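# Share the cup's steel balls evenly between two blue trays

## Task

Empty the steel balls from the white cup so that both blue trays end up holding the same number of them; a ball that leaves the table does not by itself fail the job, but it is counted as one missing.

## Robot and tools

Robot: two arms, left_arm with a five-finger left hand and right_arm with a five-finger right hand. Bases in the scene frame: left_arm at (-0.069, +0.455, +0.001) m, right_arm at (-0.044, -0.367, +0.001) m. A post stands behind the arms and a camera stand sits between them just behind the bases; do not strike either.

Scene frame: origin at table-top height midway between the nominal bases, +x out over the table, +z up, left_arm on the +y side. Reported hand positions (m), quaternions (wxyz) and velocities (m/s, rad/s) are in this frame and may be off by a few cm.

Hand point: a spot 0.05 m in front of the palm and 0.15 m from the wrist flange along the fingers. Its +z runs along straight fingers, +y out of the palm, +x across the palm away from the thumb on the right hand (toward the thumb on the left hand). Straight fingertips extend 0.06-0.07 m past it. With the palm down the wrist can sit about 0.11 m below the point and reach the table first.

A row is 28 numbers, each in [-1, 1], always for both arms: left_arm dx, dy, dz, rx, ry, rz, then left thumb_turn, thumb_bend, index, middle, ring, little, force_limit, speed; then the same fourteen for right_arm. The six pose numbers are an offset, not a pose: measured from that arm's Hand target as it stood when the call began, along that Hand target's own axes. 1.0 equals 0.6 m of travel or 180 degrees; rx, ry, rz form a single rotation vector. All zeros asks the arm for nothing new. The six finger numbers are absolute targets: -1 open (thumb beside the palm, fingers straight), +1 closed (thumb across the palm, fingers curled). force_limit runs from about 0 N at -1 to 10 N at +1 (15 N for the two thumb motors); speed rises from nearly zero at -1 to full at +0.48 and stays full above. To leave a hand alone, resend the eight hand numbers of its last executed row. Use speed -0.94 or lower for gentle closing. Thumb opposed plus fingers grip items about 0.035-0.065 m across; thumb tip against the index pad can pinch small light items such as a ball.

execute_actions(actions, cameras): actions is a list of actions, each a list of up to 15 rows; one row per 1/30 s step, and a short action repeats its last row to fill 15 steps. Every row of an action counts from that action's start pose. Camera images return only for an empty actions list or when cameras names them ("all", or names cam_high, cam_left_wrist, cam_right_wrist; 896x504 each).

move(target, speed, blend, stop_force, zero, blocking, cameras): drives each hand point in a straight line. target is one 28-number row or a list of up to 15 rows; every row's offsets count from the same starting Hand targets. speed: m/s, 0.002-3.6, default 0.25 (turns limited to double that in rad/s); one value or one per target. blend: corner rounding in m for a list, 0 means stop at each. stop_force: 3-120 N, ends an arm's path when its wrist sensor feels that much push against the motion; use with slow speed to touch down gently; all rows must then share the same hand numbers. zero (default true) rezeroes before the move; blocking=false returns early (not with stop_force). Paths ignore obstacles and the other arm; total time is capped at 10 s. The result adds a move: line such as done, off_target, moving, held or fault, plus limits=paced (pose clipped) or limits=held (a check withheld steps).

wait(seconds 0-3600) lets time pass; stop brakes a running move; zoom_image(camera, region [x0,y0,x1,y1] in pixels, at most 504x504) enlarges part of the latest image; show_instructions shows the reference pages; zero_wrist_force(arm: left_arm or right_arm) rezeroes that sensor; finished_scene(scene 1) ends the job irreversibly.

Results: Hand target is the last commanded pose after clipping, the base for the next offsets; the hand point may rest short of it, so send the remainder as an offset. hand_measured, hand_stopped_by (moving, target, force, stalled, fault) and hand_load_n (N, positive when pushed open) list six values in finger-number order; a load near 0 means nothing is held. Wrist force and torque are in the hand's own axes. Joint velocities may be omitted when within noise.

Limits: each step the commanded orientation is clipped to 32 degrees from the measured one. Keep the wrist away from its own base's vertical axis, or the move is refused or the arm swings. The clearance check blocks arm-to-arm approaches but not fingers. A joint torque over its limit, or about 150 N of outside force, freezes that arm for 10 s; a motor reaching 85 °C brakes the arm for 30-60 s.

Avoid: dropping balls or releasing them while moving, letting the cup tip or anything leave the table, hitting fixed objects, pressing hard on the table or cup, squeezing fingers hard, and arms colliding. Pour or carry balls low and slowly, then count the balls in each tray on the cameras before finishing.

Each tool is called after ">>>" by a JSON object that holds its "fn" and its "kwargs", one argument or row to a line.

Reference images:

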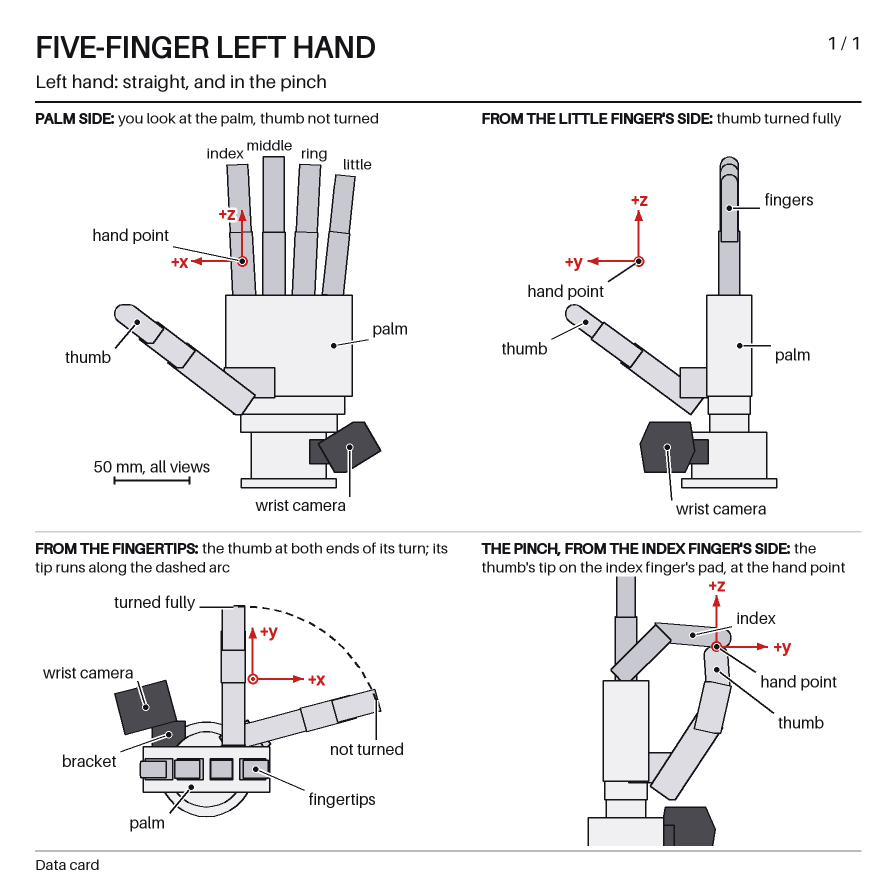

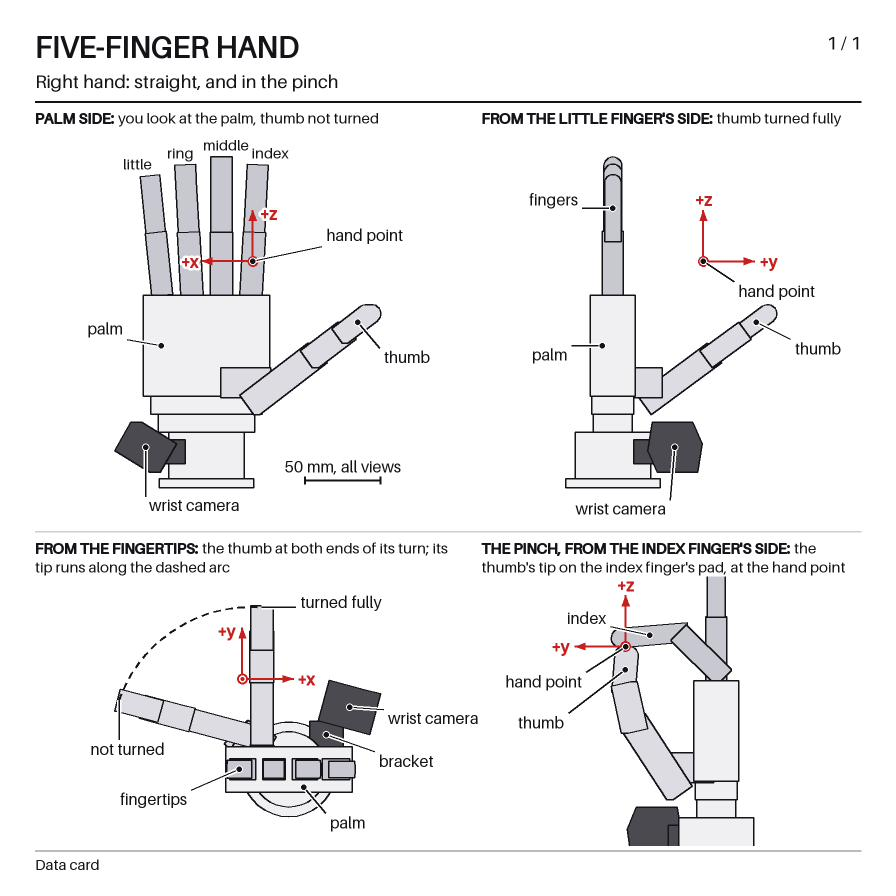

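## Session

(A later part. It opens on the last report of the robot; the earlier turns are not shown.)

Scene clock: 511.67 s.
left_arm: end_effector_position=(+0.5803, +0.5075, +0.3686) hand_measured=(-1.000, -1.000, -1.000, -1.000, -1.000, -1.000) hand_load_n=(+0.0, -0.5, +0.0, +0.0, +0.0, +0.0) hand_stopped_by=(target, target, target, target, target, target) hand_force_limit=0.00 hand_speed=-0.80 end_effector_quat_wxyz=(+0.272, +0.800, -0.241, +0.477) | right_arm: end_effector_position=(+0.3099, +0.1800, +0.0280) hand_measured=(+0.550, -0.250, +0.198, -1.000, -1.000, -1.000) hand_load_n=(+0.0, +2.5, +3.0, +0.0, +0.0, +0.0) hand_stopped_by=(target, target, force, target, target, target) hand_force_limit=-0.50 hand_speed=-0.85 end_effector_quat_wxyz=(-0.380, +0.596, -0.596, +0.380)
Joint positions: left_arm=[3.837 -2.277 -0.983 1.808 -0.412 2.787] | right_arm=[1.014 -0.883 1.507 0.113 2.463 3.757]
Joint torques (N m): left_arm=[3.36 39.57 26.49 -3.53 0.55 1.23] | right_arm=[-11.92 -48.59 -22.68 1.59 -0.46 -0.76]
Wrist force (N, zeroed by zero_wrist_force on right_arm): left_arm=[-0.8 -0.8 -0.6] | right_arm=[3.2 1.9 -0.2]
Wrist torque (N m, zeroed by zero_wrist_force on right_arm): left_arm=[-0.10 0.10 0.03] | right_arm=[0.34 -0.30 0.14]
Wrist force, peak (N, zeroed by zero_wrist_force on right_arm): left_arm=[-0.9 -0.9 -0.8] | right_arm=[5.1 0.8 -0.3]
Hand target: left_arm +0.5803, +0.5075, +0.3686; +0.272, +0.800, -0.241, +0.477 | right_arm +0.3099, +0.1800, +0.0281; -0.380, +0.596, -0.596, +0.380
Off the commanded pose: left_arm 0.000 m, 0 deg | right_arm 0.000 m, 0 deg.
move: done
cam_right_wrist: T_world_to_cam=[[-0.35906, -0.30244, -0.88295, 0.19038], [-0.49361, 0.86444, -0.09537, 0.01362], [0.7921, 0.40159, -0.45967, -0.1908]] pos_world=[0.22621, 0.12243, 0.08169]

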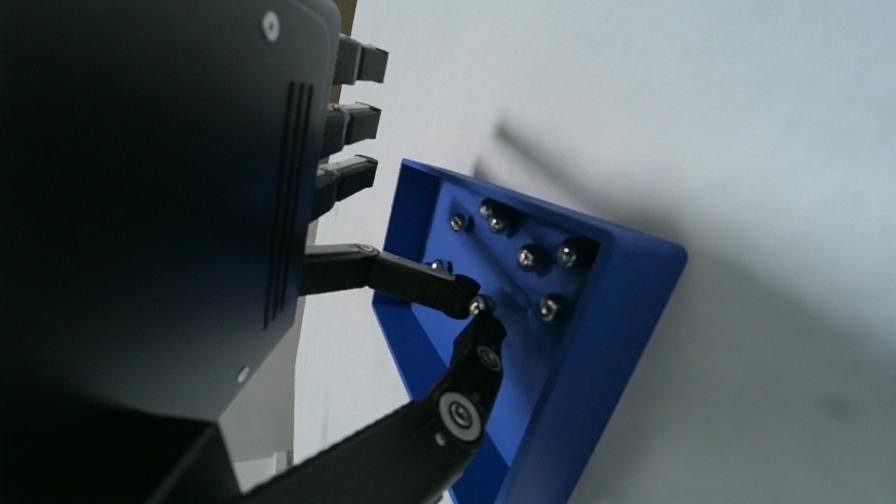

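>>> {"fn": "move", "kwargs": {
  "target": [
    [0,0,0,0,0,0,-1,-1,-1,-1,-1,-1,0,-0.8,0,0,0,0,0,0,0.55,-0.25,0.02,-1,-1,-1,-0.5,-0.5],
    [0,0,0,0,0,0,-1,-1,-1,-1,-1,-1,0,-0.8,0,-0.1359,-0.0634,0,0,0,0.55,-0.25,0.02,-1,-1,-1,-0.5,-0.5],
    [0,0,0,0,0,0,-1,-1,-1,-1,-1,-1,0,-0.8,0.6537,-0.0902,-0.0511,0,0.1007,0.047,0.55,-0.25,0.02,-1,-1,-1,-0.5,-0.5],
    [0,0,0,0,0,0,-1,-1,-1,-1,-1,-1,0,-0.8,0.6537,0.0063,-0.0061,0,0.1007,0.047,0.55,-0.25,0.02,-1,-1,-1,-0.5,-0.5]
  ],
  "speed": [0.1,0.2,0.35,0.15],
  "blend": [0,0.02,0.02,0],
  "cameras": ["cam_right_wrist"]
}}

>>> {"fn": "zoom_image", "kwargs": {
  "camera": "cam_right_wrist",
  "region": [400, 190, 600, 390]
}}

Scene clock: 517.37 s.
left_arm: end_effector_position=(+0.5803, +0.5075, +0.3686) hand_measured=(-1.000, -1.000, -1.000, -1.000, -1.000, -1.000) hand_load_n=(+0.0, +0.0, +0.0, +0.0, +0.0, +0.0) hand_stopped_by=(target, target, target, target, target, target) hand_force_limit=0.00 hand_speed=-0.80 end_effector_quat_wxyz=(+0.272, +0.800, -0.241, +0.477) | right_arm: end_effector_position=(+0.3050, -0.2122, +0.0261) hand_measured=(+0.550, -0.250, +0.020, -1.000, -1.000, -1.000) hand_load_n=(-0.5, +0.0, -0.5, +0.0, +0.0, +0.0) hand_stopped_by=(target, target, target, target, target, target) hand_force_limit=-0.50 hand_speed=-0.50 end_effector_quat_wxyz=(+0.308, -0.484, +0.691, -0.440)
Joint positions: left_arm=[3.837 -2.277 -0.983 1.808 -0.412 2.787] | right_arm=[0.321 -1.513 2.449 -0.393 2.185 3.477]
Joint torques (N m): left_arm=[4.46 39.8 27.17 -3.52 0.48 1.09] | right_arm=[-9.76 -6.08 -15.32 -1.52 1.61 -1.56]
Wrist force (N, zeroed by zero_wrist_force on right_arm): left_arm=[-0.5 -0.9 -0.7] | right_arm=[2.7 1.8 -0.3]
Wrist torque (N m, zeroed by zero_wrist_force on right_arm): left_arm=[-0.10 0.07 0.05] | right_arm=[0.32 -0.21 0.03]
Wrist force, peak (N, zeroed by zero_wrist_force on right_arm): left_arm=[-1.0 -0.9 -0.8] | right_arm=[5.1 0.9 -0.3]
Hand target: left_arm +0.5803, +0.5075, +0.3686; +0.272, +0.800, -0.241, +0.477 | right_arm +0.3051, -0.2122, +0.0261; +0.308, -0.484, +0.691, -0.440
Off the commanded pose: left_arm 0.000 m, 0 deg | right_arm 0.000 m, 0 deg.
move: done
cam_right_wrist: T_world_to_cam=[[-0.44083, -0.16101, -0.88303, 0.12326], [-0.16808, 0.98118, -0.095, 0.2755], [0.88171, 0.10654, -0.4596, -0.12036]] pos_world=[0.20677, -0.23764, 0.07969]

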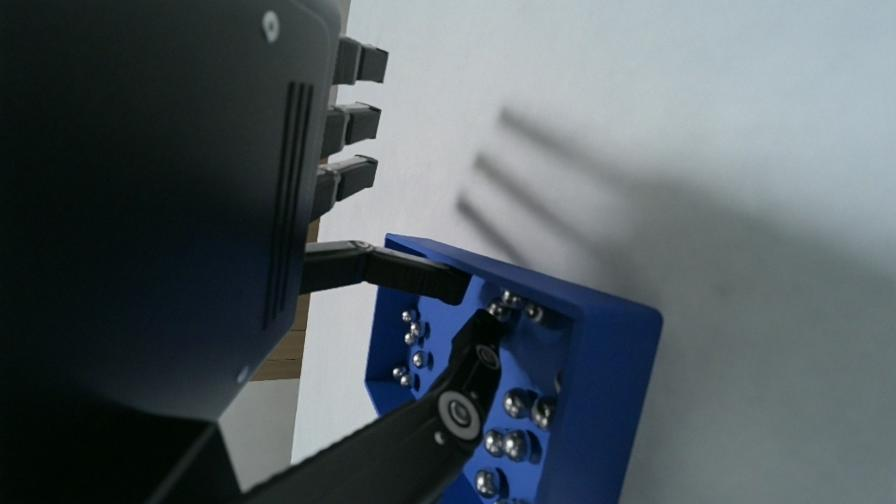

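Scaled by 2.520 from the camera's image (finer frame: 1280x720).

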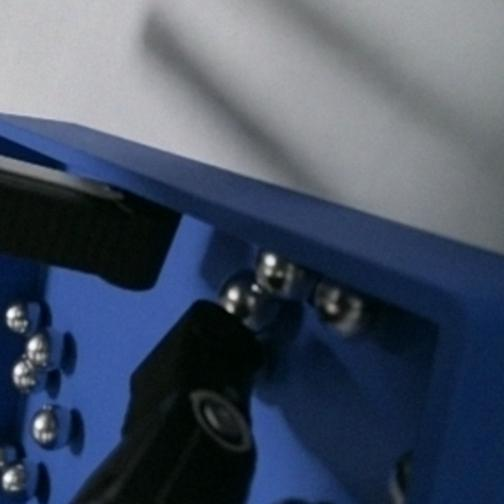

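>>> {"fn": "move", "kwargs": {
  "target": [0,0,0,0,0,0,-1,-1,-1,-1,-1,-1,0,-0.8,-0.0008,0.0124,0.0058,0,0,0,0.55,-0.25,0.02,-1,-1,-1,-0.5,-0.5],
  "speed": 0.025,
  "stop_force": 7,
  "cameras": ["cam_right_wrist"]
}}

>>> {"fn": "zoom_image", "kwargs": {
  "camera": "cam_right_wrist",
  "region": [400, 190, 600, 390]
}}

Scene clock: 520.47 s.
left_arm: end_effector_position=(+0.5803, +0.5075, +0.3686) hand_measured=(-1.000, -1.000, -1.000, -1.000, -1.000, -1.000) hand_load_n=(-0.5, +0.0, +0.0, +0.0, +0.0, +0.0) hand_stopped_by=(target, target, target, target, target, target) hand_force_limit=0.00 hand_speed=-0.80 end_effector_quat_wxyz=(+0.272, +0.800, -0.241, +0.477) | right_arm: end_effector_position=(+0.3052, -0.2118, +0.0181) hand_measured=(+0.550, -0.248, +0.020, -1.000, -1.000, -1.000) hand_load_n=(+0.5, -5.5, -0.5, +0.0, +0.0, +0.0) hand_stopped_by=(target, target, target, target, target, target) hand_force_limit=-0.50 hand_speed=-0.50 end_effector_quat_wxyz=(+0.308, -0.484, +0.691, -0.440)
Joint positions: left_arm=[3.837 -2.277 -0.983 1.808 -0.412 2.787] | right_arm=[0.323 -1.488 2.456 -0.424 2.187 3.478]
Joint torques (N m): left_arm=[4.21 39.37 26.33 -3.59 0.47 1.34] | right_arm=[-10.35 -23.24 -17.54 1.93 -0.15 -0.99]
Wrist force (N, zeroed by zero_wrist_force on right_arm): left_arm=[-0.8 -0.8 -0.6] | right_arm=[2.3 -3.2 -3.7]
Wrist torque (N m, zeroed by zero_wrist_force on right_arm): left_arm=[-0.09 0.11 0.03] | right_arm=[0.11 -0.18 -0.06]
Wrist force, peak (N, zeroed by zero_wrist_force on right_arm): left_arm=[-0.9 -0.9 -0.7] | right_arm=[2.2 -4.7 -4.8]
Hand target: left_arm +0.5803, +0.5075, +0.3686; +0.272, +0.800, -0.241, +0.477 | right_arm +0.3053, -0.2118, +0.0181; +0.308, -0.484, +0.691, -0.440
Off the commanded pose: left_arm 0.000 m, 0 deg | right_arm 0.000 m, 0 deg.
move: contact (right_arm)
cam_right_wrist: T_world_to_cam=[[-0.44073, -0.16085, -0.88311, 0.11637], [-0.16799, 0.98121, -0.09488, 0.27436], [0.88178, 0.10654, -0.45948, -0.12428]] pos_world=[0.20697, -0.23725, 0.07169]

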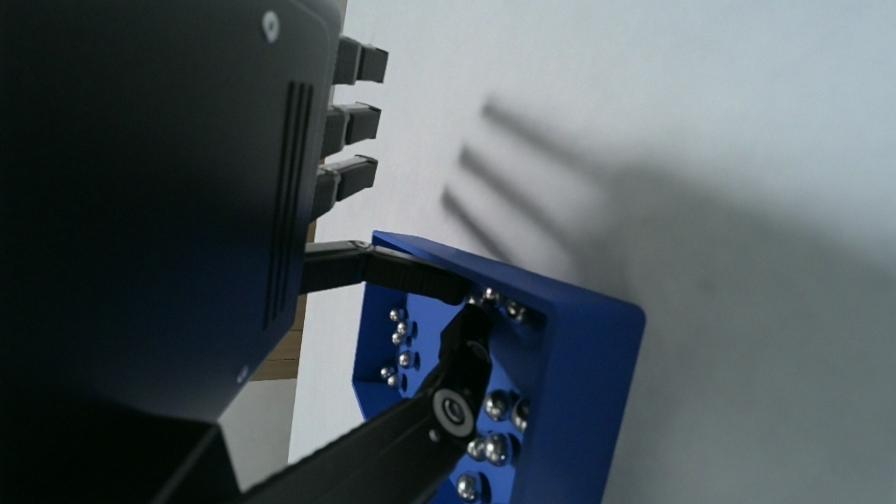

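Scaled by 2.520 from the camera's image (finer frame: 1280x720).

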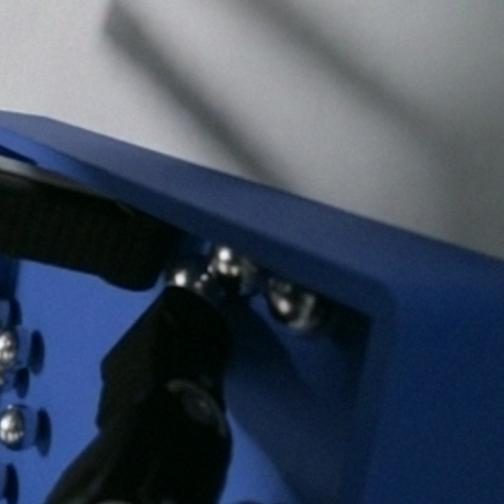

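>>> {"fn": "move", "kwargs": {
  "target": [
    [0,0,0,0,0,0,-1,-1,-1,-1,-1,-1,0,-0.8,0,-0.0045,-0.0021,0,0,0,0.55,-0.25,0.02,-1,-1,-1,-0.5,-0.5],
    [0,0,0,0,0,0,-1,-1,-1,-1,-1,-1,0,-0.8,-0.0041,-0.01425,0.0187,0,0,0,0.55,-0.25,0.02,-1,-1,-1,-0.5,-0.5]
  ],
  "speed": 0.03,
  "cameras": ["cam_right_wrist"]
}}

>>> {"fn": "zoom_image", "kwargs": {
  "camera": "cam_right_wrist",
  "region": [400, 190, 600, 390]
}}

Scene clock: 526.80 s.
left_arm: end_effector_position=(+0.5803, +0.5075, +0.3686) hand_measured=(-1.000, -1.000, -1.000, -1.000, -1.000, -1.000) hand_load_n=(+0.0, +0.0, +0.0, +0.0, +0.0, +0.0) hand_stopped_by=(target, target, target, target, target, target) hand_force_limit=0.00 hand_speed=-0.80 end_effector_quat_wxyz=(+0.272, +0.800, -0.241, +0.477) | right_arm: end_effector_position=(+0.3192, -0.2142, +0.0211) hand_measured=(+0.550, -0.250, +0.020, -1.000, -1.000, -1.000) hand_load_n=(+0.0, -2.5, -0.5, +0.0, -0.5, +0.0) hand_stopped_by=(target, target, target, target, target, target) hand_force_limit=-0.50 hand_speed=-0.50 end_effector_quat_wxyz=(+0.308, -0.484, +0.691, -0.440)
Joint positions: left_arm=[3.837 -2.277 -0.983 1.808 -0.412 2.787] | right_arm=[0.291 -1.483 2.435 -0.419 2.159 3.458]
Joint torques (N m): left_arm=[3.3 40.18 27.33 -3.64 0.55 1.29] | right_arm=[8.39 -24.12 -3.97 -0.28 1.95 1.55]
Wrist force (N, zeroed by zero_wrist_force on right_arm): left_arm=[-0.8 -0.6 -0.8] | right_arm=[2.1 -0.8 -1.7]
Wrist torque (N m, zeroed by zero_wrist_force on right_arm): left_arm=[-0.06 0.10 0.02] | right_arm=[0.18 -0.18 0.04]
Wrist force, peak (N, zeroed by zero_wrist_force on right_arm): left_arm=[-0.8 -0.9 -0.8] | right_arm=[2.6 -3.4 -4.0]
Hand target: left_arm +0.5803, +0.5075, +0.3686; +0.272, +0.800, -0.241, +0.477 | right_arm +0.3190, -0.2142, +0.0212; +0.308, -0.484, +0.691, -0.440
Off the commanded pose: left_arm 0.000 m, 0 deg | right_arm 0.000 m, 0 deg.
move: done
cam_right_wrist: T_world_to_cam=[[-0.44071, -0.16104, -0.88309, 0.12475], [-0.16808, 0.98118, -0.09505, 0.27937], [0.88178, 0.10654, -0.45948, -0.135]] pos_world=[0.22097, -0.23964, 0.07469]

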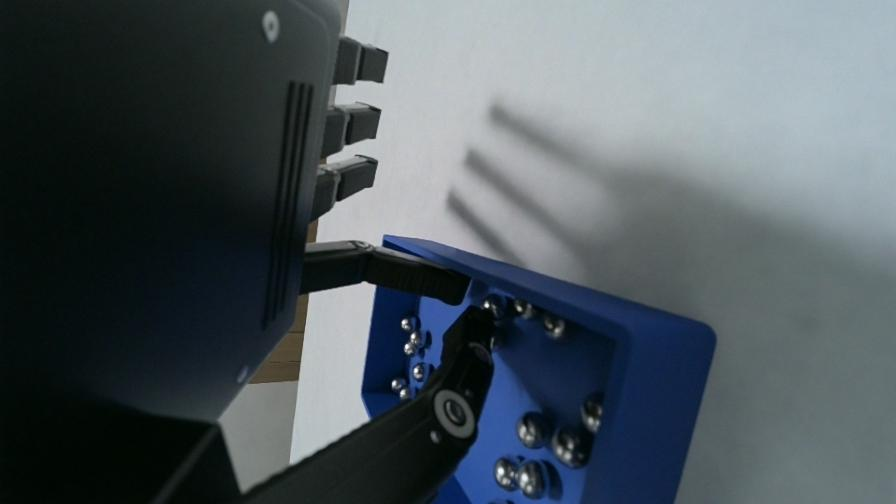

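Scaled by 2.520 from the camera's image (finer frame: 1280x720).

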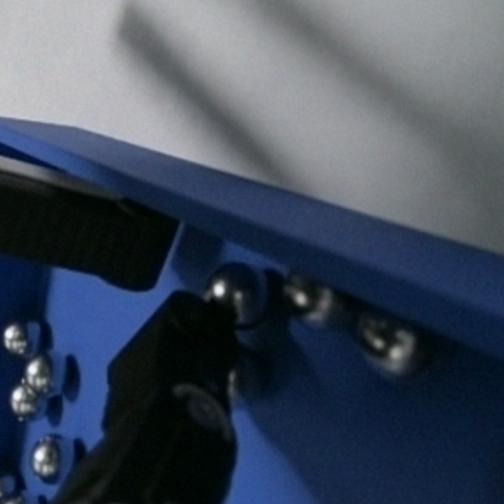

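>>> {"fn": "move", "kwargs": {
  "target": [0,0,0,0,0,0,-1,-1,-1,-1,-1,-1,0,-0.8,0,-0.0378,-0.0176,0,0,0,0.55,-0.25,0.02,-1,-1,-1,-0.5,-0.5],
  "speed": 0.08,
  "cameras": ["cam_right_wrist"]
}}

>>> {"fn": "zoom_image", "kwargs": {
  "camera": "cam_right_wrist",
  "region": [380, 210, 680, 490]
}}

Scene clock: 529.40 s.
left_arm: end_effector_position=(+0.5803, +0.5075, +0.3686) hand_measured=(-1.000, -1.000, -1.000, -1.000, -1.000, -1.000) hand_load_n=(+0.0, +0.0, +0.0, +0.0, +0.0, +0.0) hand_stopped_by=(target, target, target, target, target, target) hand_force_limit=0.00 hand_speed=-0.80 end_effector_quat_wxyz=(+0.272, +0.800, -0.241, +0.477) | right_arm: end_effector_position=(+0.3191, -0.2141, +0.0462) hand_measured=(+0.550, -0.250, +0.020, -1.000, -1.000, -1.000) hand_load_n=(+0.0, +0.0, +0.0, +0.0, +0.0, +0.0) hand_stopped_by=(target, target, target, target, target, target) hand_force_limit=-0.50 hand_speed=-0.50 end_effector_quat_wxyz=(+0.309, -0.484, +0.691, -0.440)
Joint positions: left_arm=[3.837 -2.277 -0.983 1.808 -0.412 2.787] | right_arm=[0.291 -1.554 2.408 -0.322 2.159 3.458]
Joint torques (N m): left_arm=[4.07 39.2 25.88 -3.55 0.68 1.48] | right_arm=[-1.03 -9 -4.99 -0.15 -0.46 1.5]
Wrist force (N, zeroed by zero_wrist_force on right_arm): left_arm=[-0.8 -0.8 -0.6] | right_arm=[3.6 1.6 0.1]
Wrist torque (N m, zeroed by zero_wrist_force on right_arm): left_arm=[-0.09 0.10 0.03] | right_arm=[0.31 -0.35 0.08]
Wrist force, peak (N, zeroed by zero_wrist_force on right_arm): left_arm=[-0.8 -0.9 -0.9] | right_arm=[3.3 2.7 -0.1]
Hand target: left_arm +0.5803, +0.5075, +0.3686; +0.272, +0.800, -0.241, +0.477 | right_arm +0.3190, -0.2142, +0.0462; +0.308, -0.484, +0.691, -0.440
Off the commanded pose: left_arm 0.000 m, 0 deg | right_arm 0.000 m, 0 deg.
move: done
cam_right_wrist: T_world_to_cam=[[-0.44052, -0.16093, -0.8832, 0.14683], [-0.16801, 0.9812, -0.09499, 0.28171], [0.88188, 0.10654, -0.45928, -0.12333]] pos_world=[0.22077, -0.23964, 0.09979]

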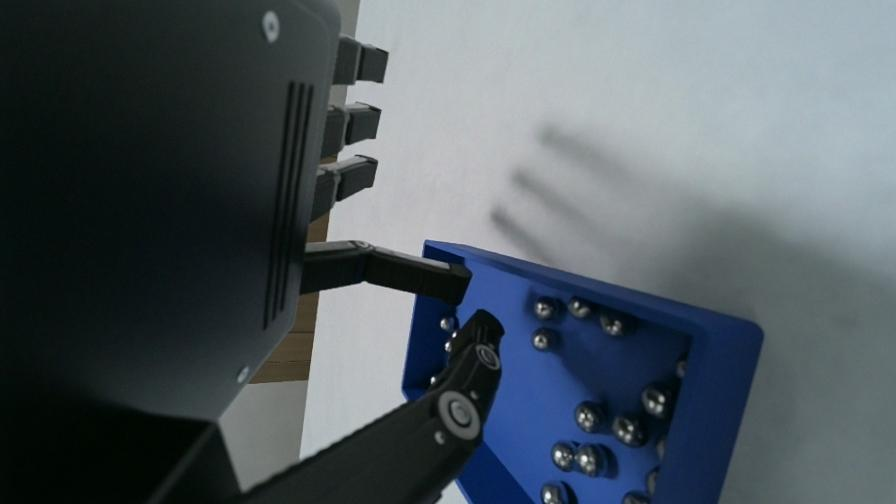

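Scaled by 1.680 from the camera's image (finer frame: 1280x720).

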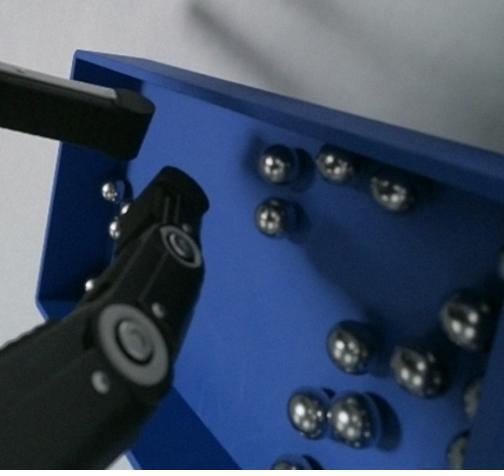

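>>> {"fn": "move", "kwargs": {
  "target": [
    [0,0,0,0,0,0,-1,-1,-1,-1,-1,-1,0,-0.8,-0.0185,0.0058,-0.0124,0,-0.1511,-0.0704,0.55,-0.25,0.02,-1,-1,-1,-0.5,-0.5],
    [0,0,0,0,0,0,-1,-1,-1,-1,-1,-1,0,-0.8,-0.0185,0.0361,0.0018,0,-0.1511,-0.0704,0.55,-0.25,0.02,-1,-1,-1,-0.5,-0.5]
  ],
  "speed": 0.15,
  "blend": [0.005,0],
  "cameras": ["cam_right_wrist"]
}}

>>> {"fn": "zoom_image", "kwargs": {
  "camera": "cam_right_wrist",
  "region": [400, 190, 600, 390]
}}

Scene clock: 539.00 s.
left_arm: end_effector_position=(+0.5803, +0.5075, +0.3686) hand_measured=(-1.000, -1.000, -1.000, -1.000, -1.000, -1.000) hand_load_n=(+0.0, +0.0, +0.0, +0.0, +0.0, +0.0) hand_stopped_by=(target, target, target, target, target, target) hand_force_limit=0.00 hand_speed=-0.80 end_effector_quat_wxyz=(+0.272, +0.800, -0.241, +0.477) | right_arm: end_effector_position=(+0.3151, -0.2009, +0.0261) hand_measured=(+0.550, -0.250, +0.020, -1.000, -1.000, -1.000) hand_load_n=(+0.0, +0.0, +0.0, -0.5, +0.0, +0.0) hand_stopped_by=(target, target, target, target, target, target) hand_force_limit=-0.50 hand_speed=-0.50 end_effector_quat_wxyz=(-0.412, +0.646, -0.542, +0.345)
Joint positions: left_arm=[3.837 -2.277 -0.983 1.808 -0.412 2.787] | right_arm=[-0.233 -1.702 2.61 -0.442 1.22 2.971]
Joint torques (N m): left_arm=[3.5 39.27 27.62 -3.51 0.7 1.31] | right_arm=[-9.1 -0.03 -12.11 -2.23 -1.26 -1.62]
Wrist force (N, zeroed by zero_wrist_force on right_arm): left_arm=[-0.8 -0.8 -0.6] | right_arm=[3.3 1.8 -0.2]
Wrist torque (N m, zeroed by zero_wrist_force on right_arm): left_arm=[-0.11 0.11 0.04] | right_arm=[0.30 -0.29 0.02]
Wrist force, peak (N, zeroed by zero_wrist_force on right_arm): left_arm=[-1.1 -0.9 -0.7] | right_arm=[3.6 3.4 0.1]
Hand target: left_arm +0.5803, +0.5075, +0.3686; +0.272, +0.800, -0.241, +0.477 | right_arm +0.3152, -0.2009, +0.0261; -0.412, +0.646, -0.542, +0.345
Off the commanded pose: left_arm 0.000 m, 0 deg | right_arm 0.000 m, 0 deg.
move: done
cam_right_wrist: T_world_to_cam=[[-0.30111, -0.35971, -0.88314, 0.0456], [-0.63618, 0.76567, -0.09496, 0.37028], [0.71036, 0.53325, -0.45939, 0.00928]] pos_world=[0.2427, -0.27206, 0.07969]

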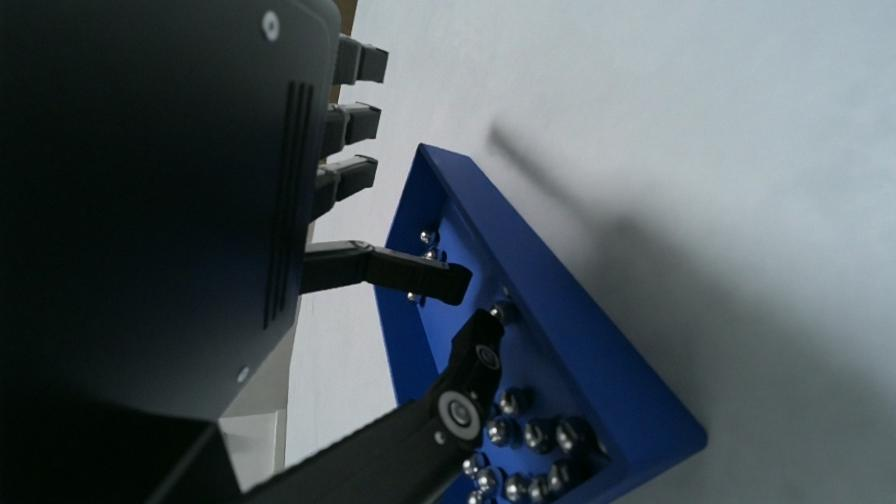

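Scaled by 2.520 from the camera's image (finer frame: 1280x720).

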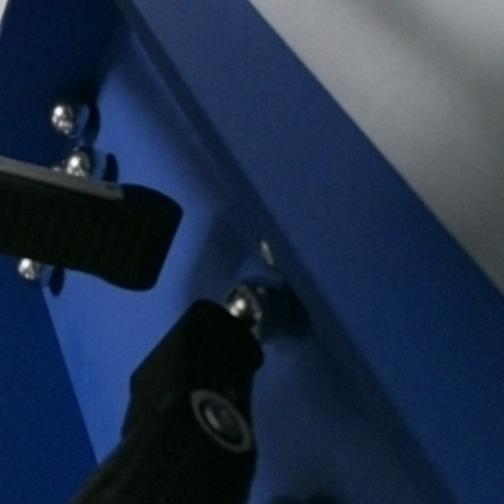

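>>> {"fn": "move", "kwargs": {
  "target": [
    [0,0,0,0,0,0,-1,-1,-1,-1,-1,-1,0,-0.8,-0.0017,0.0008,-0.0017,0,0,0,0.55,-0.25,0.02,-1,-1,-1,-0.5,-0.5],
    [0,0,0,0,0,0,-1,-1,-1,-1,-1,-1,0,-0.8,-0.0017,0.0132,0.0041,0,0,0,0.55,-0.25,0.02,-1,-1,-1,-0.5,-0.5]
  ],
  "speed": 0.025,
  "stop_force": 7,
  "cameras": ["cam_right_wrist"]
}}

>>> {"fn": "zoom_image", "kwargs": {
  "camera": "cam_right_wrist",
  "region": [400, 190, 600, 390]
}}

Scene clock: 542.73 s.
left_arm: end_effector_position=(+0.5803, +0.5075, +0.3686) hand_measured=(-1.000, -1.000, -1.000, -1.000, -1.000, -1.000) hand_load_n=(+0.0, -0.5, +0.0, +0.0, +0.0, +0.0) hand_stopped_by=(target, target, target, target, target, target) hand_force_limit=0.00 hand_speed=-0.80 end_effector_quat_wxyz=(+0.272, +0.800, -0.241, +0.477) | right_arm: end_effector_position=(+0.3139, -0.2001, +0.0179) hand_measured=(+0.550, -0.250, +0.020, -1.000, -1.000, -1.000) hand_load_n=(+0.0, +0.0, +0.0, +0.0, +0.0, +0.0) hand_stopped_by=(target, target, target, target, target, target) hand_force_limit=-0.50 hand_speed=-0.50 end_effector_quat_wxyz=(-0.412, +0.646, -0.542, +0.345)
Joint positions: left_arm=[3.837 -2.277 -0.983 1.808 -0.412 2.787] | right_arm=[-0.23 -1.673 2.623 -0.484 1.223 2.972]
Joint torques (N m): left_arm=[3.96 39.54 27.16 -3.59 0.8 1.45] | right_arm=[-9.6 -17.4 -19.29 2.04 1.06 -0.06]
Wrist force (N, zeroed by zero_wrist_force on right_arm): left_arm=[-0.7 -0.8 -0.8] | right_arm=[3.0 2.1 -0.2]
Wrist torque (N m, zeroed by zero_wrist_force on right_arm): left_arm=[-0.08 0.10 0.03] | right_arm=[0.35 -0.26 0.01]
Wrist force, peak (N, zeroed by zero_wrist_force on right_arm): left_arm=[-0.9 -1.0 -0.8] | right_arm=[3.6 2.1 -0.2]
Hand target: left_arm +0.5803, +0.5075, +0.3686; +0.272, +0.800, -0.241, +0.477 | right_arm +0.3139, -0.2001, +0.0179; -0.412, +0.646, -0.542, +0.345
Off the commanded pose: left_arm 0.000 m, 0 deg | right_arm 0.000 m, 0 deg.
move: done
cam_right_wrist: T_world_to_cam=[[-0.30094, -0.35981, -0.88316, 0.03809], [-0.63613, 0.76569, -0.09519, 0.3682], [0.71048, 0.53316, -0.45931, 0.00589]] pos_world=[0.2415, -0.27136, 0.07139]

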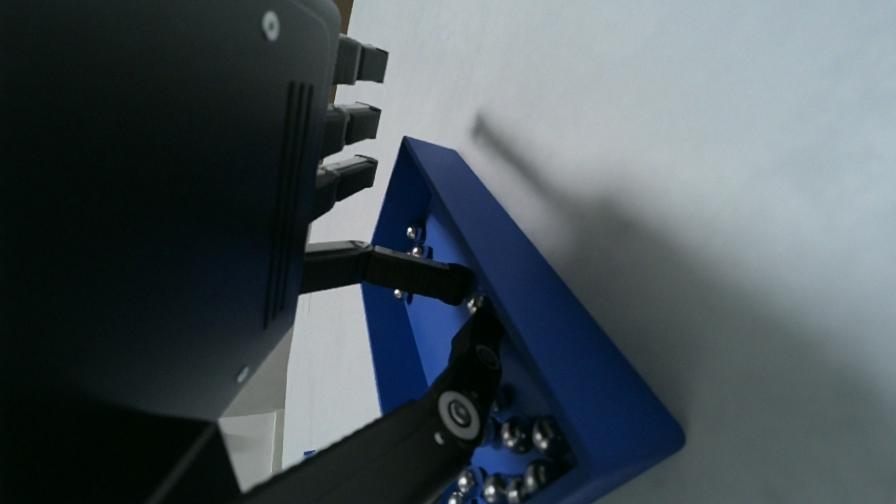

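Scaled by 2.520 from the camera's image (finer frame: 1280x720).

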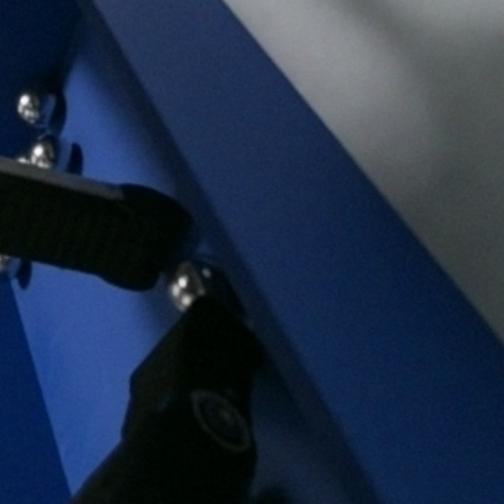

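>>> {"fn": "move", "kwargs": {
  "target": [
    [0,0,0,0,0,0,-1,-1,-1,-1,-1,-1,0,-0.8,0,0,0,0,0,0,0.55,-0.25,0.4,-1,-1,-1,-0.5,-0.85],
    [0,0,0,0,0,0,-1,-1,-1,-1,-1,-1,0,-0.8,0,-0.1240,-0.0578,0,0,0,0.55,-0.25,0.4,-1,-1,-1,-0.5,-0.85],
    [0,0,0,0,0,0,-1,-1,-1,-1,-1,-1,0,-0.8,-0.6250,-0.1950,0.0234,0,0.0504,0.0235,0.55,-0.25,0.4,-1,-1,-1,-0.5,-0.85],
    [0,0,0,0,0,0,-1,-1,-1,-1,-1,-1,0,-0.8,-0.6250,-0.0591,0.0868,0,0.0504,0.0235,0.55,-0.25,0.4,-1,-1,-1,-0.5,-0.85]
  ],
  "speed": [0.1,0.15,0.3,0.15],
  "blend": [0,0.02,0.02,0],
  "cameras": ["cam_right_wrist"]
}}

Scene clock: 547.80 s.
left_arm: end_effector_position=(+0.5803, +0.5075, +0.3686) hand_measured=(-1.000, -1.000, -1.000, -1.000, -1.000, -1.000) hand_load_n=(+0.0, +0.0, +0.0, +0.0, +0.0, +0.0) hand_stopped_by=(target, target, target, target, target, target) hand_force_limit=0.00 hand_speed=-0.80 end_effector_quat_wxyz=(+0.272, +0.800, -0.241, +0.477) | right_arm: end_effector_position=(+0.3099, +0.1799, +0.0282) hand_measured=(+0.550, -0.250, +0.198, -1.000, -1.000, -1.000) hand_load_n=(+0.0, +2.5, +2.5, +0.0, +0.0, +0.0) hand_stopped_by=(target, target, force, target, target, target) hand_force_limit=-0.50 hand_speed=-0.85 end_effector_quat_wxyz=(-0.380, +0.596, -0.596, +0.380)
Joint positions: left_arm=[3.837 -2.277 -0.983 1.808 -0.412 2.787] | right_arm=[1.014 -0.883 1.507 0.113 2.463 3.757]
Joint torques (N m): left_arm=[3.83 38.85 27.08 -3.65 0.89 1.28] | right_arm=[-11.72 -48.12 -23.02 1.58 -0.61 -1.19]
Wrist force (N, zeroed by zero_wrist_force on right_arm): left_arm=[-0.7 -1.0 -0.7] | right_arm=[3.6 2.0 0.0]
Wrist torque (N m, zeroed by zero_wrist_force on right_arm): left_arm=[-0.13 0.10 0.04] | right_arm=[0.35 -0.36 0.17]
Wrist force, peak (N, zeroed by zero_wrist_force on right_arm): left_arm=[-0.9 -1.0 -0.6] | right_arm=[5.0 1.5 -0.7]
Hand target: left_arm +0.5803, +0.5075, +0.3686; +0.272, +0.800, -0.241, +0.477 | right_arm +0.3100, +0.1800, +0.0282; -0.380, +0.596, -0.596, +0.380
Off the commanded pose: left_arm 0.000 m, 0 deg | right_arm 0.000 m, 0 deg.
move: done
cam_right_wrist: T_world_to_cam=[[-0.35905, -0.30213, -0.88306, 0.19035], [-0.49339, 0.86459, -0.0952, 0.01354], [0.79225, 0.40151, -0.45949, -0.19084]] pos_world=[0.22622, 0.12243, 0.08169]

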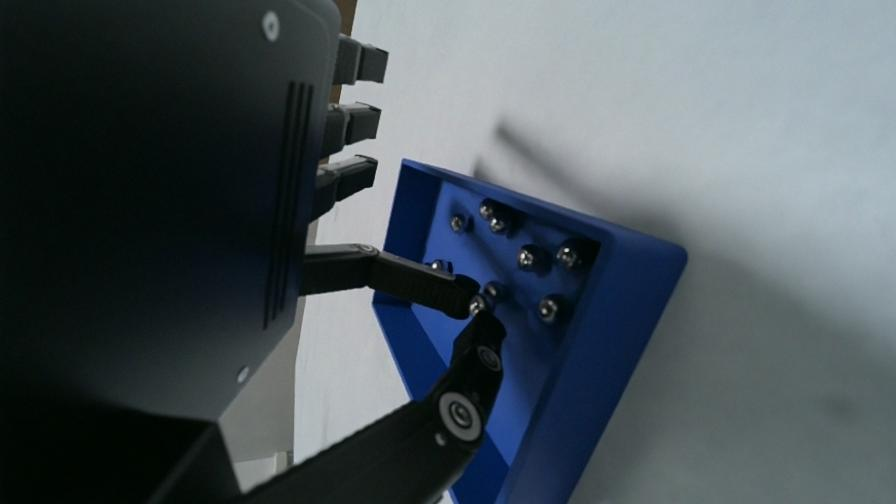

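>>> {"fn": "move", "kwargs": {
  "target": [
    [0,0,0,0,0,0,-1,-1,-1,-1,-1,-1,0,-0.8,-0.045,-0.0085,0.0181,0,0,0,0.55,-0.25,0.4,-1,-1,-1,-0.5,-0.85],
    [0,0,0,0,0,0,-1,-1,-1,-1,-1,-1,0,-0.8,-0.045,0.0036,0.0237,0,0,0,0.55,-0.25,0.4,-1,-1,-1,-0.5,-0.85],
    [0,0,0,0,0,0,-1,-1,-1,-1,-1,-1,0,-0.8,-0.045,0.0036,0.0237,0,0,0,0.55,-0.25,0.08,-1,-1,-1,-0.5,-0.5],
    [0,0,0,0,0,0,-1,-1,-1,-1,-1,-1,0,-0.8,-0.045,-0.1444,-0.0453,0,0,0,0.55,-0.25,0.08,-1,-1,-1,-0.5,-0.5],
    [0,0,0,0,0,0,-1,-1,-1,-1,-1,-1,0,-0.8,0.6603,-0.0971,-0.0355,0,0.0906,0.0423,0.55,-0.25,0.08,-1,-1,-1,-0.5,-0.5],
    [0,0,0,0,0,0,-1,-1,-1,-1,-1,-1,0,-0.8,0.6603,-0.0006,0.0095,0,0.0906,0.0423,0.55,-0.25,0.08,-1,-1,-1,-0.5,-0.5]
  ],
  "speed": [0.1,0.05,0.1,0.2,0.35,0.15],
  "blend": [0,0,0,0.02,0.02,0],
  "cameras": ["cam_right_wrist"]
}}

>>> {"fn": "zoom_image", "kwargs": {
  "camera": "cam_right_wrist",
  "region": [400, 190, 600, 390]
}}

Scene clock: 568.10 s.
left_arm: end_effector_position=(+0.5803, +0.5075, +0.3686) hand_measured=(-1.000, -1.000, -1.000, -1.000, -1.000, -1.000) hand_load_n=(+0.0, +0.0, +0.0, +0.0, +0.0, +0.0) hand_stopped_by=(target, target, target, target, target, target) hand_force_limit=0.00 hand_speed=-0.80 end_effector_quat_wxyz=(+0.272, +0.800, -0.241, +0.477) | right_arm: end_effector_position=(+0.3152, -0.2163, +0.0259) hand_measured=(+0.550, -0.250, +0.080, -1.000, -1.000, -1.000) hand_load_n=(+0.0, +0.0, +0.0, +0.0, +0.0, +0.0) hand_stopped_by=(target, target, target, target, target, target) hand_force_limit=-0.50 hand_speed=-0.50 end_effector_quat_wxyz=(+0.316, -0.496, +0.682, -0.435)
Joint positions: left_arm=[3.837 -2.277 -0.983 1.808 -0.412 2.787] | right_arm=[0.256 -1.531 2.463 -0.42 2.099 3.418]
Joint torques (N m): left_arm=[3.85 38.87 27.56 -3.56 0.36 1.27] | right_arm=[8.18 -4.63 -15.42 -1.56 1.17 -1.76]
Wrist force (N, zeroed by zero_wrist_force on right_arm): left_arm=[-0.7 -0.9 -0.6] | right_arm=[3.2 1.9 0.4]
Wrist torque (N m, zeroed by zero_wrist_force on right_arm): left_arm=[-0.12 0.09 0.04] | right_arm=[0.31 -0.30 0.03]
Wrist force, peak (N, zeroed by zero_wrist_force on right_arm): left_arm=[-0.7 -1.0 -0.9] | right_arm=[5.6 0.7 0.0]
Hand target: left_arm +0.5803, +0.5075, +0.3686; +0.272, +0.800, -0.241, +0.477 | right_arm +0.3153, -0.2162, +0.0259; +0.316, -0.496, +0.682, -0.435
Off the commanded pose: left_arm 0.000 m, 0 deg | right_arm 0.000 m, 0 deg.
move: done
cam_right_wrist: T_world_to_cam=[[-0.43491, -0.17593, -0.88312, 0.12183], [-0.20207, 0.97478, -0.09468, 0.29047], [0.87751, 0.13728, -0.45949, -0.121]] pos_world=[0.21785, -0.2451, 0.0795]

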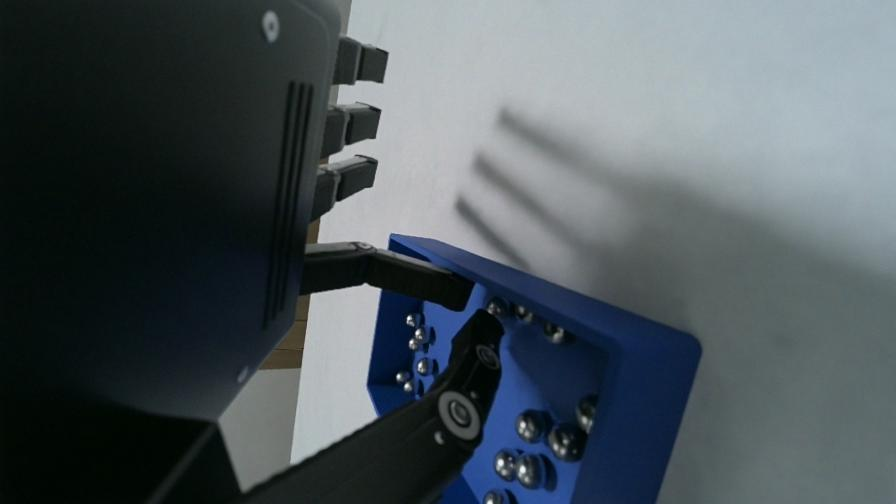

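Scaled by 2.520 from the camera's image (finer frame: 1280x720).

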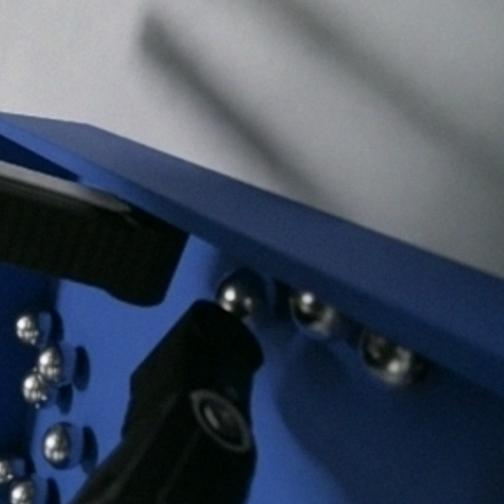

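>>> {"fn": "move", "kwargs": {
  "target": [
    [0,0,0,0,0,0,-1,-1,-1,-1,-1,-1,0,-0.8,-0.0025,0,0,0,0,0,0.55,-0.25,0.08,-1,-1,-1,-0.5,-0.5],
    [0,0,0,0,0,0,-1,-1,-1,-1,-1,-1,0,-0.8,-0.0025,0.0121,0.0056,0,0,0,0.55,-0.25,0.08,-1,-1,-1,-0.5,-0.5]
  ],
  "speed": 0.02,
  "stop_force": 7,
  "cameras": ["cam_right_wrist"]
}}

>>> {"fn": "zoom_image", "kwargs": {
  "camera": "cam_right_wrist",
  "region": [400, 190, 600, 390]
}}

Scene clock: 572.47 s.
left_arm: end_effector_position=(+0.5803, +0.5075, +0.3686) hand_measured=(-1.000, -1.000, -1.000, -1.000, -1.000, -1.000) hand_load_n=(+0.0, +0.0, +0.0, +0.0, +0.0, +0.0) hand_stopped_by=(target, target, target, target, target, target) hand_force_limit=0.00 hand_speed=-0.80 end_effector_quat_wxyz=(+0.272, +0.800, -0.241, +0.477) | right_arm: end_effector_position=(+0.3157, -0.2148, +0.0179) hand_measured=(+0.550, -0.250, +0.080, -1.000, -1.000, -1.000) hand_load_n=(+0.0, +0.0, +0.0, +0.0, +0.0, +0.0) hand_stopped_by=(target, target, target, target, target, target) hand_force_limit=-0.50 hand_speed=-0.50 end_effector_quat_wxyz=(+0.316, -0.496, +0.682, -0.435)
Joint positions: left_arm=[3.837 -2.277 -0.983 1.808 -0.412 2.787] | right_arm=[0.263 -1.503 2.467 -0.451 2.104 3.421]
Joint torques (N m): left_arm=[4.02 38.97 26.44 -3.67 0.69 1.39] | right_arm=[-11.36 -25.76 -18.99 2.28 -0.94 -1.73]
Wrist force (N, zeroed by zero_wrist_force on right_arm): left_arm=[-0.7 -0.8 -0.6] | right_arm=[3.5 1.8 0.4]
Wrist torque (N m, zeroed by zero_wrist_force on right_arm): left_arm=[-0.10 0.09 0.03] | right_arm=[0.29 -0.33 0.02]
Wrist force, peak (N, zeroed by zero_wrist_force on right_arm): left_arm=[-0.8 -1.1 -0.8] | right_arm=[3.6 2.3 0.3]
Hand target: left_arm +0.5803, +0.5075, +0.3686; +0.272, +0.800, -0.241, +0.477 | right_arm +0.3157, -0.2148, +0.0179; +0.316, -0.496, +0.682, -0.435
Off the commanded pose: left_arm 0.000 m, 0 deg | right_arm 0.000 m, 0 deg.
move: done
cam_right_wrist: T_world_to_cam=[[-0.43479, -0.17591, -0.88318, 0.11523], [-0.20205, 0.97479, -0.09469, 0.28835], [0.87757, 0.13727, -0.45937, -0.12534]] pos_world=[0.21835, -0.2436, 0.07149]

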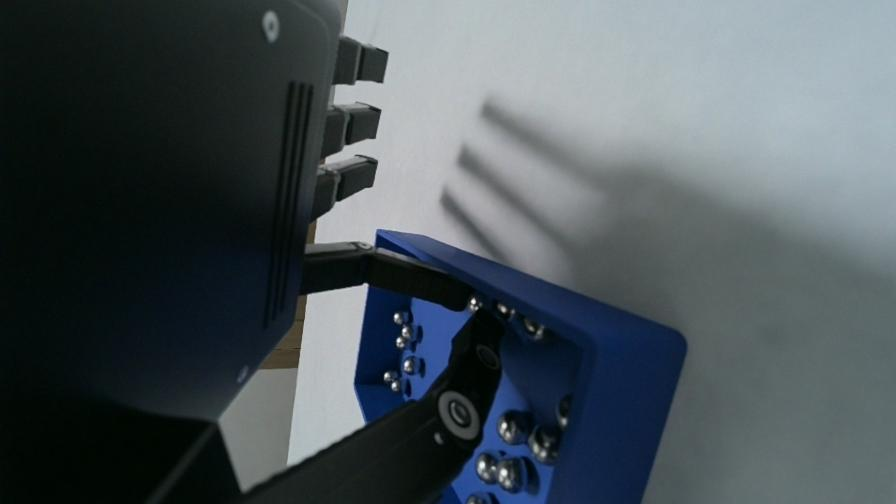

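Scaled by 2.520 from the camera's image (finer frame: 1280x720).

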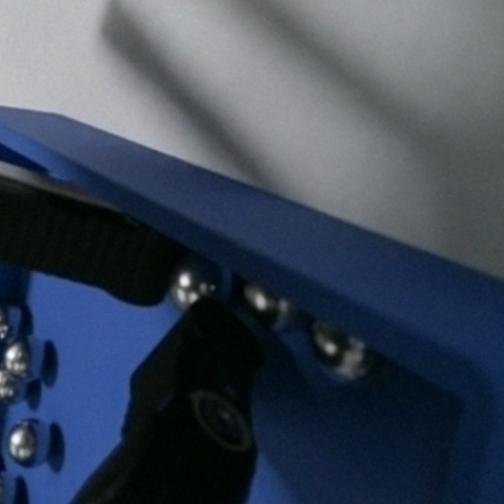

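>>> {"fn": "move", "kwargs": {
  "target": [
    [0,0,0,0,0,0,-1,-1,-1,-1,-1,-1,0,-0.8,0,0,0,0,0,0,0.55,-0.25,0.4,-1,-1,-1,-0.5,-0.85],
    [0,0,0,0,0,0,-1,-1,-1,-1,-1,-1,0,-0.8,0,-0.1240,-0.0578,0,0,0,0.55,-0.25,0.4,-1,-1,-1,-0.5,-0.85],
    [0,0,0,0,0,0,-1,-1,-1,-1,-1,-1,0,-0.8,-0.6449,-0.0695,-0.2456,0,-0.0906,-0.0423,0.55,-0.25,0.4,-1,-1,-1,-0.5,-0.85],
    [0,0,0,0,0,0,-1,-1,-1,-1,-1,-1,0,-0.8,-0.6449,0.0777,-0.1770,0,-0.0906,-0.0423,0.55,-0.25,0.4,-1,-1,-1,-0.5,-0.85]
  ],
  "speed": [0.1,0.15,0.35,0.15],
  "blend": [0,0.02,0.02,0],
  "cameras": ["cam_right_wrist"]
}}

Scene clock: 579.30 s.
left_arm: end_effector_position=(+0.5803, +0.5075, +0.3686) hand_measured=(-1.000, -1.000, -1.000, -1.000, -1.000, -1.000) hand_load_n=(+0.0, +0.0, +0.0, +0.0, +0.0, +0.0) hand_stopped_by=(target, target, target, target, target, target) hand_force_limit=0.00 hand_speed=-0.80 end_effector_quat_wxyz=(+0.272, +0.800, -0.241, +0.477) | right_arm: end_effector_position=(+0.3250, +0.1890, +0.0208) hand_measured=(+0.550, -0.250, +0.204, -1.000, -1.000, -1.000) hand_load_n=(+0.0, +2.5, +3.0, +0.0, +0.0, +0.0) hand_stopped_by=(target, target, force, target, target, target) hand_force_limit=-0.50 hand_speed=-0.85 end_effector_quat_wxyz=(-0.380, +0.596, -0.596, +0.380)
Joint positions: left_arm=[3.837 -2.277 -0.983 1.808 -0.412 2.787] | right_arm=[0.998 -0.85 1.466 0.108 2.451 3.741]
Joint torques (N m): left_arm=[3.95 38.49 27.52 -3.55 0.52 1.38] | right_arm=[-12.38 -48.77 -22.66 1.52 -0.19 -0.86]
Wrist force (N, zeroed by zero_wrist_force on right_arm): left_arm=[-0.6 -0.9 -0.4] | right_arm=[3.3 1.9 -0.2]
Wrist torque (N m, zeroed by zero_wrist_force on right_arm): left_arm=[-0.12 0.09 0.04] | right_arm=[0.34 -0.30 0.11]
Wrist force, peak (N, zeroed by zero_wrist_force on right_arm): left_arm=[-1.0 -0.9 -0.8] | right_arm=[5.5 0.7 -0.1]
Hand target: left_arm +0.5803, +0.5075, +0.3686; +0.272, +0.800, -0.241, +0.477 | right_arm +0.3250, +0.1891, +0.0208; -0.380, +0.596, -0.596, +0.380
Off the commanded pose: left_arm 0.000 m, 0 deg | right_arm 0.000 m, 0 deg.
move: done
cam_right_wrist: T_world_to_cam=[[-0.35905, -0.30213, -0.88306, 0.19208], [-0.49339, 0.86459, -0.0952, 0.01243], [0.79225, 0.40151, -0.45949, -0.20981]] pos_world=[0.24132, 0.13153, 0.07439]

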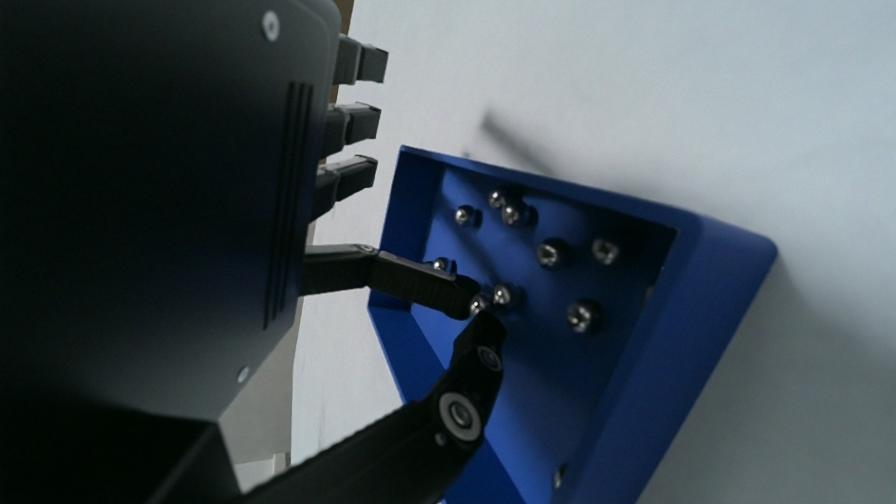

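>>> {"fn": "move", "kwargs": {
  "target": [
    [0,0,0,0,0,0,-1,-1,-1,-1,-1,-1,0,-0.8,0,0,0,0,0,0,0.55,-0.25,0.02,-1,-1,-1,-0.5,-0.5],
    [0,0,0,0,0,0,-1,-1,-1,-1,-1,-1,0,-0.8,0,-0.1470,-0.0685,0,0,0,0.55,-0.25,0.02,-1,-1,-1,-0.5,-0.5],
    [0,0,0,0,0,0,-1,-1,-1,-1,-1,-1,0,-0.8,0.6085,-0.1709,-0.1036,0,0.1007,0.047,0.55,-0.25,0.02,-1,-1,-1,-0.5,-0.5]
  ],
  "speed": [0.1,0.2,0.35],
  "blend": [0,0.02,0],
  "cameras": ["cam_right_wrist"]
}}

>>> {"fn": "zoom_image", "kwargs": {
  "camera": "cam_right_wrist",
  "region": [530, 190, 890, 480]
}}

Scene clock: 583.40 s.
left_arm: end_effector_position=(+0.5803, +0.5075, +0.3686) hand_measured=(-1.000, -1.000, -1.000, -1.000, -1.000, -1.000) hand_load_n=(+0.0, +0.0, +0.0, +0.0, +0.0, +0.0) hand_stopped_by=(target, target, target, target, target, target) hand_force_limit=0.00 hand_speed=-0.80 end_effector_quat_wxyz=(+0.272, +0.800, -0.241, +0.477) | right_arm: end_effector_position=(+0.3120, -0.1760, +0.1398) hand_measured=(+0.550, -0.250, +0.020, -1.000, -1.000, -1.000) hand_load_n=(+0.0, +0.0, +0.0, +0.0, +0.0, +0.0) hand_stopped_by=(target, target, target, target, target, target) hand_force_limit=-0.50 hand_speed=-0.50 end_effector_quat_wxyz=(+0.309, -0.483, +0.691, -0.440)
Joint positions: left_arm=[3.837 -2.277 -0.983 1.808 -0.412 2.787] | right_arm=[0.457 -1.651 2.199 0.053 2.299 3.571]
Joint torques (N m): left_arm=[3.17 39.4 26.16 -3.57 0.55 1.4] | right_arm=[-10.82 -24.46 -10.21 2.69 0.25 0.21]
Wrist force (N, zeroed by zero_wrist_force on right_arm): left_arm=[-0.7 -0.8 -0.7] | right_arm=[3.2 2.0 -0.3]
Wrist torque (N m, zeroed by zero_wrist_force on right_arm): left_arm=[-0.10 0.09 0.04] | right_arm=[0.38 -0.28 -0.02]
Wrist force, peak (N, zeroed by zero_wrist_force on right_arm): left_arm=[-0.9 -1.0 -0.7] | right_arm=[5.1 2.0 0.4]
Hand target: left_arm +0.5803, +0.5075, +0.3686; +0.272, +0.800, -0.241, +0.477 | right_arm +0.3119, -0.1761, +0.1398; +0.309, -0.484, +0.691, -0.440
Off the commanded pose: left_arm 0.000 m, 0 deg | right_arm 0.000 m, 0 deg.
move: done
cam_right_wrist: T_world_to_cam=[[-0.44062, -0.16057, -0.88321, 0.23261], [-0.16786, 0.98126, -0.09466, 0.25184], [0.88186, 0.10655, -0.45931, -0.07814]] pos_world=[0.21367, -0.20144, 0.1934]

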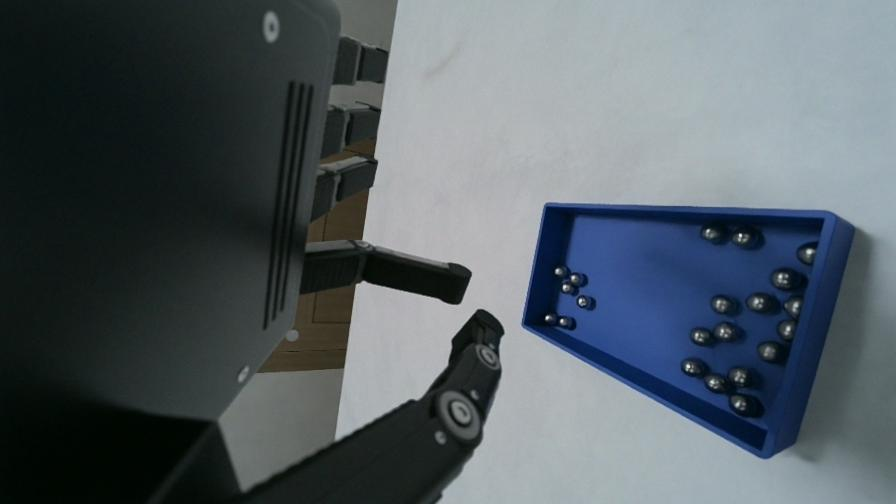

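Scaled by 1.400 from the camera's image (finer frame: 1280x720).

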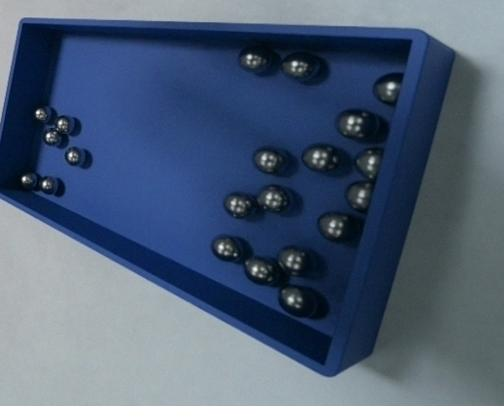

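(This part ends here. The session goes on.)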